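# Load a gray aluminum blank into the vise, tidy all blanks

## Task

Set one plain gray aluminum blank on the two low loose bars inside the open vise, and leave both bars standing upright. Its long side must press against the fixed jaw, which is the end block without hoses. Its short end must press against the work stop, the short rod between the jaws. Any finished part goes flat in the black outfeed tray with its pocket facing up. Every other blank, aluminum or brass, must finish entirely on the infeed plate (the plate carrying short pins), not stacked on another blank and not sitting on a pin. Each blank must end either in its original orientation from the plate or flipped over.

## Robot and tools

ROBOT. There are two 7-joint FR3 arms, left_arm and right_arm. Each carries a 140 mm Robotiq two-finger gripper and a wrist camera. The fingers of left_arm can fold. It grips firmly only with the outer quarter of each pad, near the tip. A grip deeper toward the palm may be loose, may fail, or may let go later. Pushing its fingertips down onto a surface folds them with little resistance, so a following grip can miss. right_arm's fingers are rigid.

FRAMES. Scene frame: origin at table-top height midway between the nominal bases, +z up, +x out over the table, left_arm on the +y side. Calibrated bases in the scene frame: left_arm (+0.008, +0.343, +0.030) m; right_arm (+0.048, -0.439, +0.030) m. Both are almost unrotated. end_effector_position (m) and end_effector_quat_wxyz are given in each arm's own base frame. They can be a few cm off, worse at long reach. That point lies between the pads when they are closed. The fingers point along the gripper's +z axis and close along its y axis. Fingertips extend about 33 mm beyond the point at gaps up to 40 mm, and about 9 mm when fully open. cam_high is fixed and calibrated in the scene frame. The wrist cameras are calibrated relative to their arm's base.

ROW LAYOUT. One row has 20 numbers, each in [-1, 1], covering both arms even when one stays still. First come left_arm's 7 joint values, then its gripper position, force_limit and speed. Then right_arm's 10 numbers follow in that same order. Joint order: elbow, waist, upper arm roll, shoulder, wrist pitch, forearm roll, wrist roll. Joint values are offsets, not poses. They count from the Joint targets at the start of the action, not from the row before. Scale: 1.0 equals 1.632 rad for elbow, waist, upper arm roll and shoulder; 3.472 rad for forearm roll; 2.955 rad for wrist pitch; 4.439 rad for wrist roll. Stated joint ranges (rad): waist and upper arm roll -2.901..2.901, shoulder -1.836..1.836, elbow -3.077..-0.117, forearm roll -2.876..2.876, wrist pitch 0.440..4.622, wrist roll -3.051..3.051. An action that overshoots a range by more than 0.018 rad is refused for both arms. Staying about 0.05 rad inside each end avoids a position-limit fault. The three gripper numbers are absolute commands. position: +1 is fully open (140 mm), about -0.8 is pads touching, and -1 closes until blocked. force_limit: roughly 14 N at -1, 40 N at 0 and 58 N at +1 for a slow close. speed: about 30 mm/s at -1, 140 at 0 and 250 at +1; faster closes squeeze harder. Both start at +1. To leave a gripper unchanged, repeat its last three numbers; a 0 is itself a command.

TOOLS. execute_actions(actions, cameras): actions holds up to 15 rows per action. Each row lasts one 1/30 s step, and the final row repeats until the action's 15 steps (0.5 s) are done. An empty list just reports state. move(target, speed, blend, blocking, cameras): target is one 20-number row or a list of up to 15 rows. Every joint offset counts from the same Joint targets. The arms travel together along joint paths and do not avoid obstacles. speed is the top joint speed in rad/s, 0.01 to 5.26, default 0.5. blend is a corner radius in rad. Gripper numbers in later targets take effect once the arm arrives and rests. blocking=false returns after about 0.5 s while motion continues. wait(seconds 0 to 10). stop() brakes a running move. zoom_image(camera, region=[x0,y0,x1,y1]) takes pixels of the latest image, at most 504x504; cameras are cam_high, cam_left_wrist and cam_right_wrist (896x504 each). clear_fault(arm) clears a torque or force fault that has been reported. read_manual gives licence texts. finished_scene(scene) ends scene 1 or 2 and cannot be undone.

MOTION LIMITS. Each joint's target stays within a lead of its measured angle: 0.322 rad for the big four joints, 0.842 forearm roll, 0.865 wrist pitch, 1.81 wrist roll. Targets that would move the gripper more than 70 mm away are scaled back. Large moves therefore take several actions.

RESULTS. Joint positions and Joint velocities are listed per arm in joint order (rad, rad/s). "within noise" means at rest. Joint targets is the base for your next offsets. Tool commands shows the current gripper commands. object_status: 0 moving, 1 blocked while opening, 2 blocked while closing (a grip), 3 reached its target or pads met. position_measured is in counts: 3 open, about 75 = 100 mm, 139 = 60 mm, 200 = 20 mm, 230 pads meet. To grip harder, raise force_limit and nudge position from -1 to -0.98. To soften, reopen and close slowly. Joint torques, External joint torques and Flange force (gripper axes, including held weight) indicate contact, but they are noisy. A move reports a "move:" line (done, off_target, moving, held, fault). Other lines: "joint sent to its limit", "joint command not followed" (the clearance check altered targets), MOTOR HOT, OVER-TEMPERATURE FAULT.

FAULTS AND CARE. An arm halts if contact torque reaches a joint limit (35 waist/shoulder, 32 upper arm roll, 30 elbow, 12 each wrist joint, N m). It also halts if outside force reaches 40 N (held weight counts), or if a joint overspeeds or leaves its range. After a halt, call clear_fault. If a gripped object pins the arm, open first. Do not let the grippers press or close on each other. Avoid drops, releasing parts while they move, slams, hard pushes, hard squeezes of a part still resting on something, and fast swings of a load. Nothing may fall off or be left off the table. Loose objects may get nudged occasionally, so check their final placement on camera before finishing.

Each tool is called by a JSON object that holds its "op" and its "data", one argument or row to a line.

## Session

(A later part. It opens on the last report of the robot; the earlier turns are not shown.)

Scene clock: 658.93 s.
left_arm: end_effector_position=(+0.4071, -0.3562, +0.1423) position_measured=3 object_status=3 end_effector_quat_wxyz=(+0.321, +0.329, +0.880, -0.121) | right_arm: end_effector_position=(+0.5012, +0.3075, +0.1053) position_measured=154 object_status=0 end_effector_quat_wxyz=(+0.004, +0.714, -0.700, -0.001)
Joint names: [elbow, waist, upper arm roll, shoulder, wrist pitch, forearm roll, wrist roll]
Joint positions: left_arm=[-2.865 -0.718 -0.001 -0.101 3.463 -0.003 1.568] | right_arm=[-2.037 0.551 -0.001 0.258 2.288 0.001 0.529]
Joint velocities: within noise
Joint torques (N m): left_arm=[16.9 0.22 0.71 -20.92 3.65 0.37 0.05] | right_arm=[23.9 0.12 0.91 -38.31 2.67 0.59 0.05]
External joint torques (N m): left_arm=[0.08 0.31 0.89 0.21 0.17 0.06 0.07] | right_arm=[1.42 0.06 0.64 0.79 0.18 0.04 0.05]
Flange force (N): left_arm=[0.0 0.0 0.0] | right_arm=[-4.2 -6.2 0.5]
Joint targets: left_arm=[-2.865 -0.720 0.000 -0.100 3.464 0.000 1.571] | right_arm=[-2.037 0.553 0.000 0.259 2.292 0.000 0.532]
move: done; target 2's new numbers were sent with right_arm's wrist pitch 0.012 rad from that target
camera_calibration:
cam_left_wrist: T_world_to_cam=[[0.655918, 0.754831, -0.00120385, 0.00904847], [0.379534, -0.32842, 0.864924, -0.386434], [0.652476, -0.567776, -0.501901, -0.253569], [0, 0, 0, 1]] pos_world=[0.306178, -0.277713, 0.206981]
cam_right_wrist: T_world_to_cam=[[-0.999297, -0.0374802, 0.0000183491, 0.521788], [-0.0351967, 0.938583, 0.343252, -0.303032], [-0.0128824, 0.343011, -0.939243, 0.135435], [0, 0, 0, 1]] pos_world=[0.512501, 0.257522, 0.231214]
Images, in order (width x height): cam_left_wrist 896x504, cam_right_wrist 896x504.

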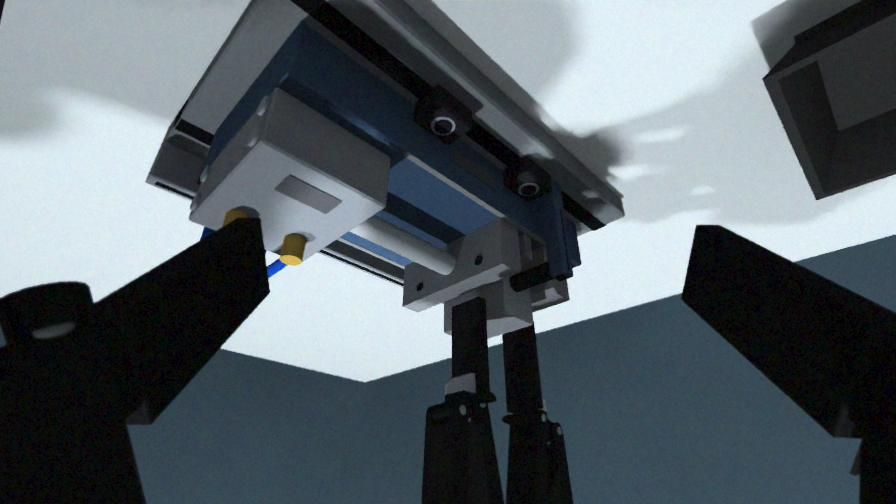

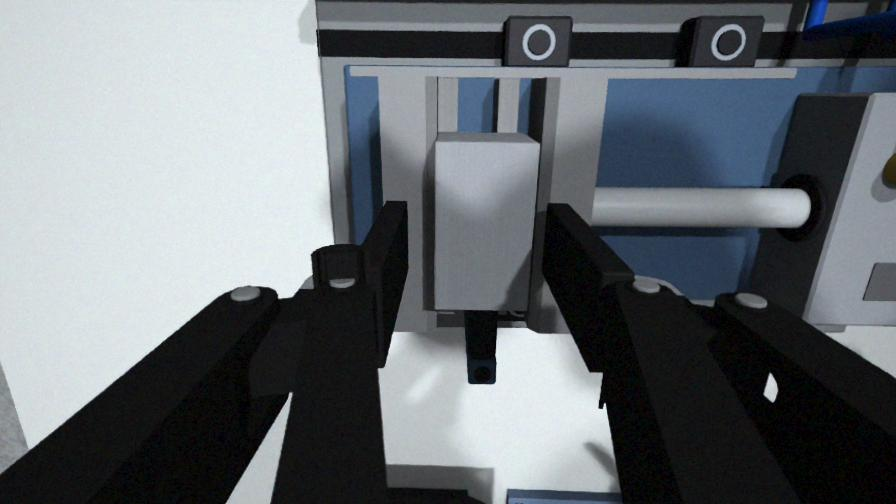

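{"op": "move", "data": {
  "target": [
    [0,0,0,0,0,0,0,1,-1,0,0.0176,0,0,-0.0294,-0.0246,0,0,-0.203,-1,-1],
    [0,0,0,0,0,0,0,1,-1,0,0.0537,0,0,-0.0642,-0.0638,0,0,-0.203,-1,-1]
  ],
  "speed": [0.06, 0.2],
  "blend": [0.01, 0],
  "cameras": ["cam_left_wrist", "cam_right_wrist"]
}}

{"op": "zoom_image", "data": {
  "camera": "cam_left_wrist",
  "region": [390, 210, 590, 360]
}}

{"op": "zoom_image", "data": {
  "camera": "cam_right_wrist",
  "region": [340, 60, 620, 340]
}}

Scene clock: 667.37 s.
left_arm: end_effector_position=(+0.4071, -0.3562, +0.1423) position_measured=3 object_status=3 end_effector_quat_wxyz=(+0.321, +0.329, +0.880, -0.121) | right_arm: end_effector_position=(+0.5045, +0.3097, +0.1902) position_measured=154 object_status=3 end_effector_quat_wxyz=(-0.002, +0.714, -0.700, +0.000)
Joint names: [elbow, waist, upper arm roll, shoulder, wrist pitch, forearm roll, wrist roll]
Joint positions: left_arm=[-2.865 -0.718 -0.001 -0.101 3.463 -0.003 1.568] | right_arm=[-1.95 0.551 -0.001 0.154 2.108 0.001 0.529]
Joint velocities: left_arm=[within noise] | right_arm=[0 -0.002 0 0 -0.003 0.001 0.001]
Joint torques (N m): left_arm=[16.88 0.15 0.71 -20.89 3.65 0.37 0.11] | right_arm=[25.43 0.1 0.82 -36.69 2.23 0.68 0.12]
External joint torques (N m): left_arm=[-0.04 0.26 0.92 0.3 0.15 0.05 0.13] | right_arm=[1.33 0.08 0.67 0.73 -0.3 0.03 0.12]
Flange force (N): left_arm=[0.0 0.0 0.0] | right_arm=[-4.5 -6.2 -1.8]
Joint targets: left_arm=[-2.865 -0.720 0.000 -0.100 3.464 0.000 1.571] | right_arm=[-1.949 0.553 0.000 0.155 2.103 0.000 0.532]
move: done
camera_calibration:
cam_left_wrist: T_world_to_cam=[[0.655918, 0.754831, -0.00120385, 0.00904847], [0.379534, -0.32842, 0.864924, -0.386434], [0.652476, -0.567776, -0.501901, -0.253569], [0, 0, 0, 1]] pos_world=[0.306178, -0.277713, 0.206981]
cam_right_wrist: T_world_to_cam=[[-0.999243, -0.0374116, -0.0106303, 0.527224], [-0.0387681, 0.936271, 0.349134, -0.332688], [-0.00310882, 0.349282, -0.937013, 0.207119], [0, 0, 0, 1]] pos_world=[0.514571, 0.258867, 0.31583]
Images, in order (width x height): cam_left_wrist 896x504, cam_right_wrist 896x504.

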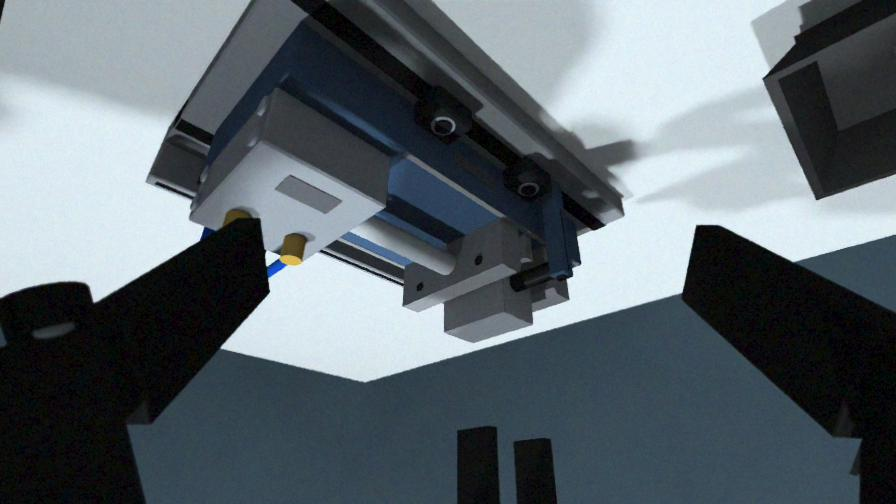

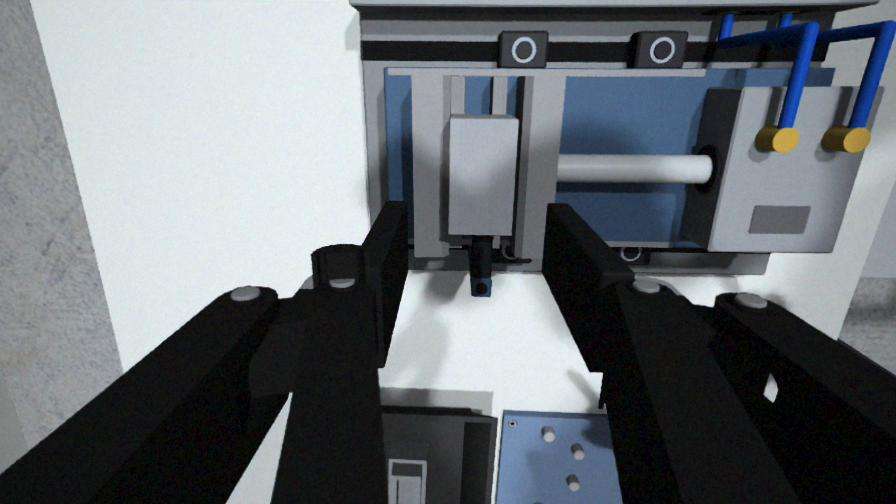

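Scaled by 2.520 from the camera's 896x504 image, which has a finer 1280x720 frame.

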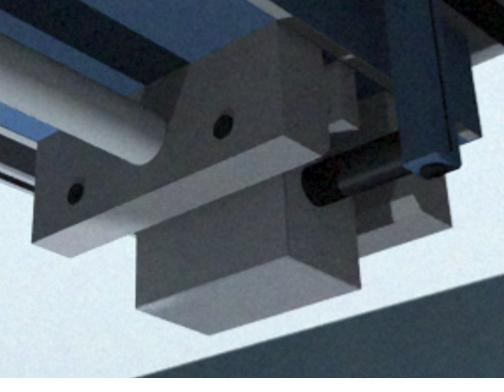

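Scaled by 1.800 from the camera's 896x504 image, which has a finer 1280x720 frame.

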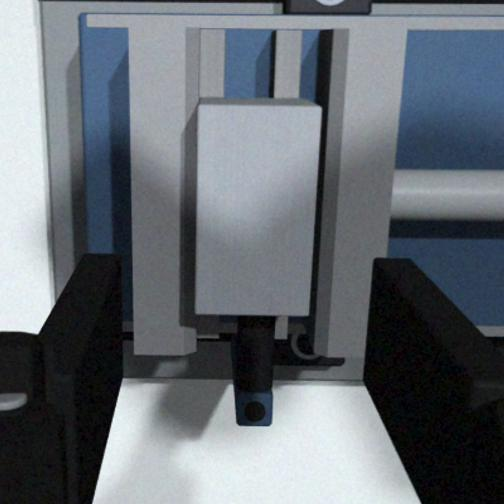

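{"op": "zoom_image", "data": {
  "camera": "cam_left_wrist",
  "region": [490, 250, 580, 350]
}}

{"op": "zoom_image", "data": {
  "camera": "cam_right_wrist",
  "region": [400, 70, 560, 270]
}}

{"op": "zoom_image", "data": {
  "camera": "cam_high",
  "region": [480, 210, 560, 290]
}}

Scaled by 5.040 from the camera's 896x504 image, which has a finer 1280x720 frame.

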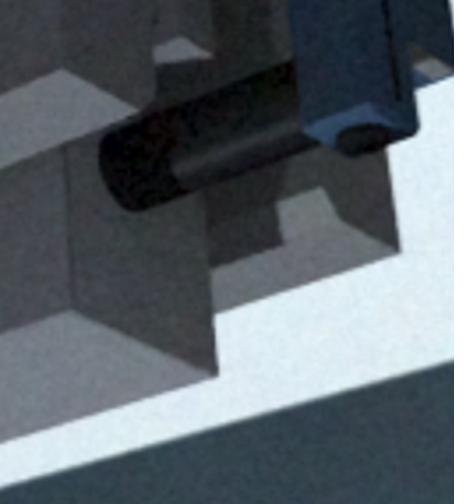

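Scaled by 2.520 from the camera's 896x504 image, which has a finer 1280x720 frame.

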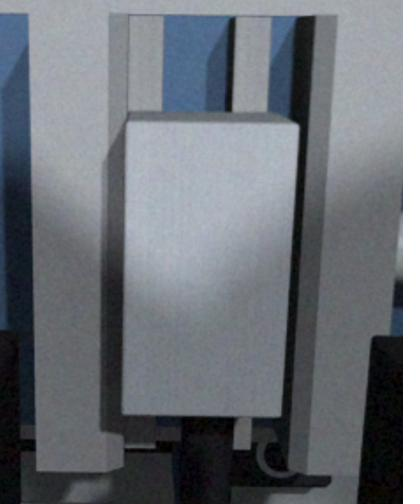

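This scene's latest camera images include none from cam_high. They are from: cam_left_wrist, cam_right_wrist. cam_high's image comes with the result of a call that names it in "cameras".

{"op": "wait", "data": {
  "seconds": 0.1,
  "cameras": ["cam_high"]
}}

{"op": "zoom_image", "data": {
  "camera": "cam_high",
  "region": [330, 190, 440, 330]
}}

{"op": "zoom_image", "data": {
  "camera": "cam_high",
  "region": [470, 200, 560, 330]
}}

Scene clock: 685.87 s.
left_arm: end_effector_position=(+0.4071, -0.3562, +0.1423) position_measured=3 object_status=3 end_effector_quat_wxyz=(+0.321, +0.329, +0.880, -0.121) | right_arm: end_effector_position=(+0.5042, +0.3095, +0.1901) position_measured=154 object_status=3 end_effector_quat_wxyz=(-0.002, +0.714, -0.700, +0.000)
Joint names: [elbow, waist, upper arm roll, shoulder, wrist pitch, forearm roll, wrist roll]
Joint positions: left_arm=[-2.865 -0.718 -0.001 -0.101 3.463 -0.003 1.568] | right_arm=[-1.95 0.551 -0.001 0.154 2.107 0.001 0.529]
Joint velocities: within noise
Joint torques (N m): left_arm=[16.88 0.19 0.71 -20.91 3.66 0.37 0.08] | right_arm=[25.47 0.06 0.87 -36.72 2.27 0.66 0.09]
External joint torques (N m): left_arm=[0.05 0.27 0.9 0.26 0.17 0.05 0.1] | right_arm=[1.53 0 0.69 0.48 -0.24 0.02 0.09]
Flange force (N): left_arm=[0.0 0.0 0.0] | right_arm=[-4.4 -6.3 -2.2]
Joint targets: left_arm=[-2.865 -0.720 0.000 -0.100 3.464 0.000 1.571] | right_arm=[-1.949 0.553 0.000 0.155 2.103 0.000 0.532]
Tool commands: left_gripper/position=+1.0 left_gripper/force_limit=-1.0 left_gripper/speed=+0.0 right_gripper/position=-0.203 right_gripper/force_limit=-1.0 right_gripper/speed=-1.0
wait: 0.10 s; at rest from the start
Images, in order (width x height): cam_high 896x504.

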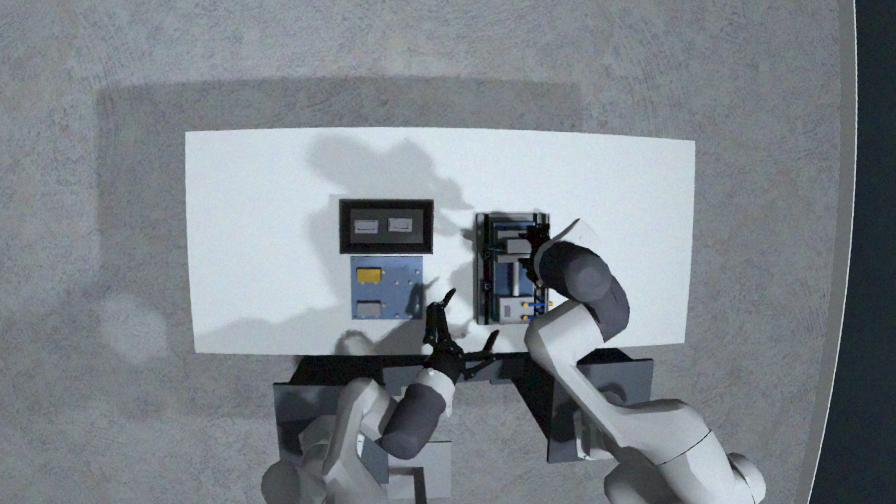

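Scaled by 3.600 from the camera's 896x504 image, which has a finer 1280x720 frame.

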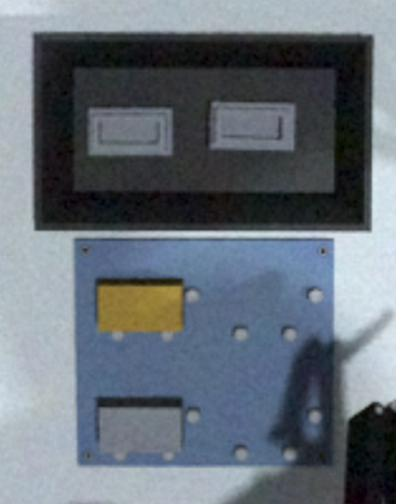

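Scaled by 3.877 from the camera's 896x504 image, which has a finer 1280x720 frame.

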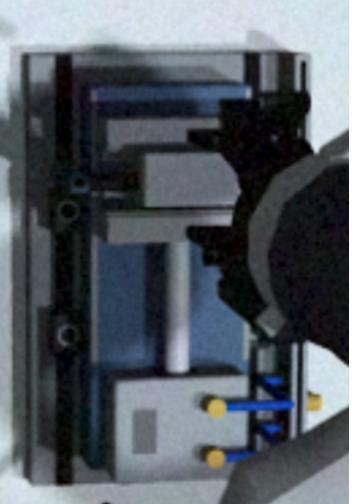

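{"op": "execute_actions", "data": {
  "actions": []
}}

Scene clock: 700.87 s.
left_arm: end_effector_position=(+0.4071, -0.3562, +0.1423) position_measured=3 object_status=3 end_effector_quat_wxyz=(+0.321, +0.329, +0.880, -0.121) | right_arm: end_effector_position=(+0.5042, +0.3095, +0.1901) position_measured=154 object_status=3 end_effector_quat_wxyz=(-0.002, +0.714, -0.700, +0.000)
Joint names: [elbow, waist, upper arm roll, shoulder, wrist pitch, forearm roll, wrist roll]
Joint positions: left_arm=[-2.865 -0.718 -0.001 -0.101 3.463 -0.003 1.568] | right_arm=[-1.95 0.551 -0.001 0.154 2.107 0.001 0.529]
Joint velocities: within noise
Joint torques (N m): left_arm=[16.87 0.2 0.7 -20.93 3.66 0.37 0.06] | right_arm=[25.43 0.06 0.84 -36.73 2.26 0.65 0.07]
External joint torques (N m): left_arm=[-0.05 0.35 0.95 0.27 0.16 0.04 0.08] | right_arm=[1.4 0.17 0.82 0.58 -0.26 0.01 0.07]
Flange force (N): left_arm=[0.0 0.0 0.0] | right_arm=[-4.5 -6.0 -1.9]
Joint targets: left_arm=[-2.865 -0.720 0.000 -0.100 3.464 0.000 1.571] | right_arm=[-1.949 0.553 0.000 0.155 2.103 0.000 0.532]
Tool commands: left_gripper/position=+1.0 left_gripper/force_limit=-1.0 left_gripper/speed=+0.0 right_gripper/position=-0.203 right_gripper/force_limit=-1.0 right_gripper/speed=-1.0
camera_calibration:
cam_left_wrist: T_world_to_cam=[[0.655918, 0.754831, -0.00120441, 0.00904854], [0.379478, -0.328371, 0.864968, -0.386413], [0.652509, -0.567805, -0.501826, -0.253602], [0, 0, 0, 1]] pos_world=[0.306178, -0.277713, 0.206981]
cam_right_wrist: T_world_to_cam=[[-0.999252, -0.0374435, -0.00965893, 0.52672], [-0.0384612, 0.93649, 0.348579, -0.332637], [-0.00400653, 0.34869, -0.93723, 0.207837], [0, 0, 0, 1]] pos_world=[0.514365, 0.258763, 0.315829]

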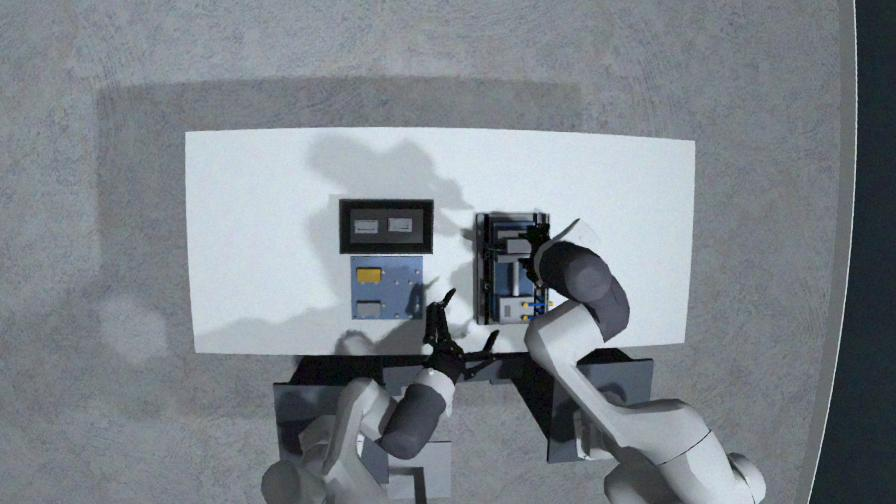

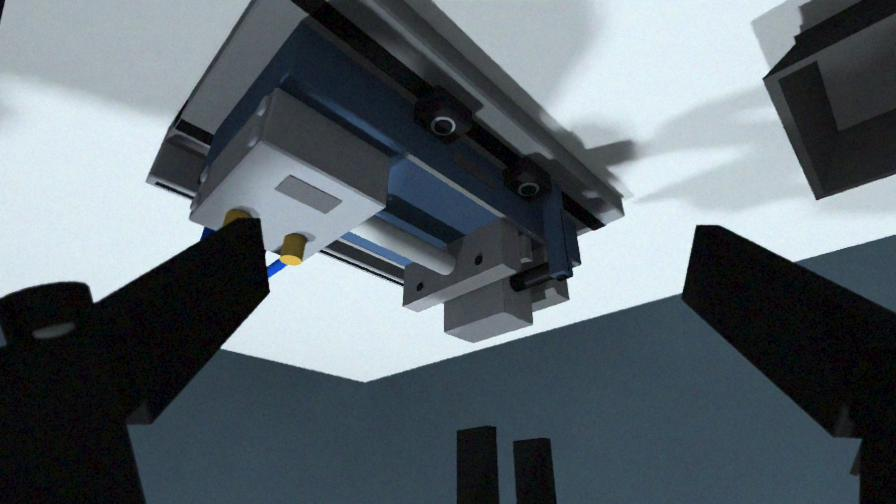

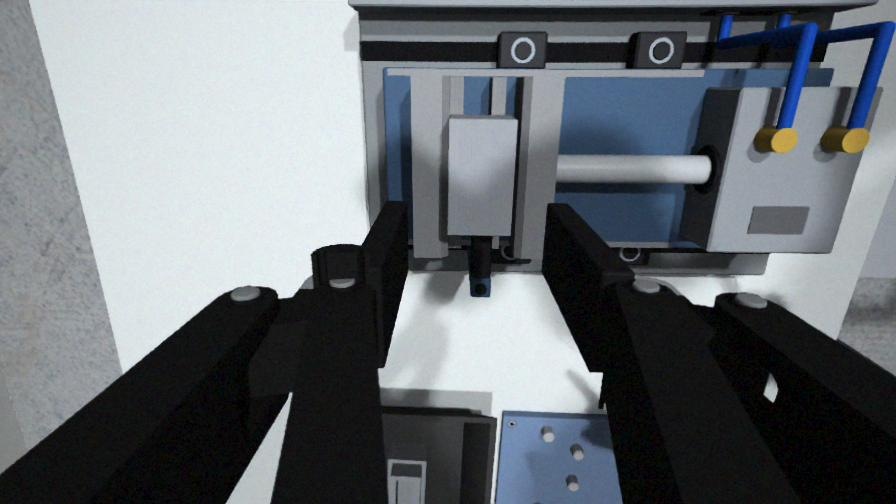

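{"op": "finished_scene", "data": {
  "scene": 1
}}

The scene is finished: the task was done.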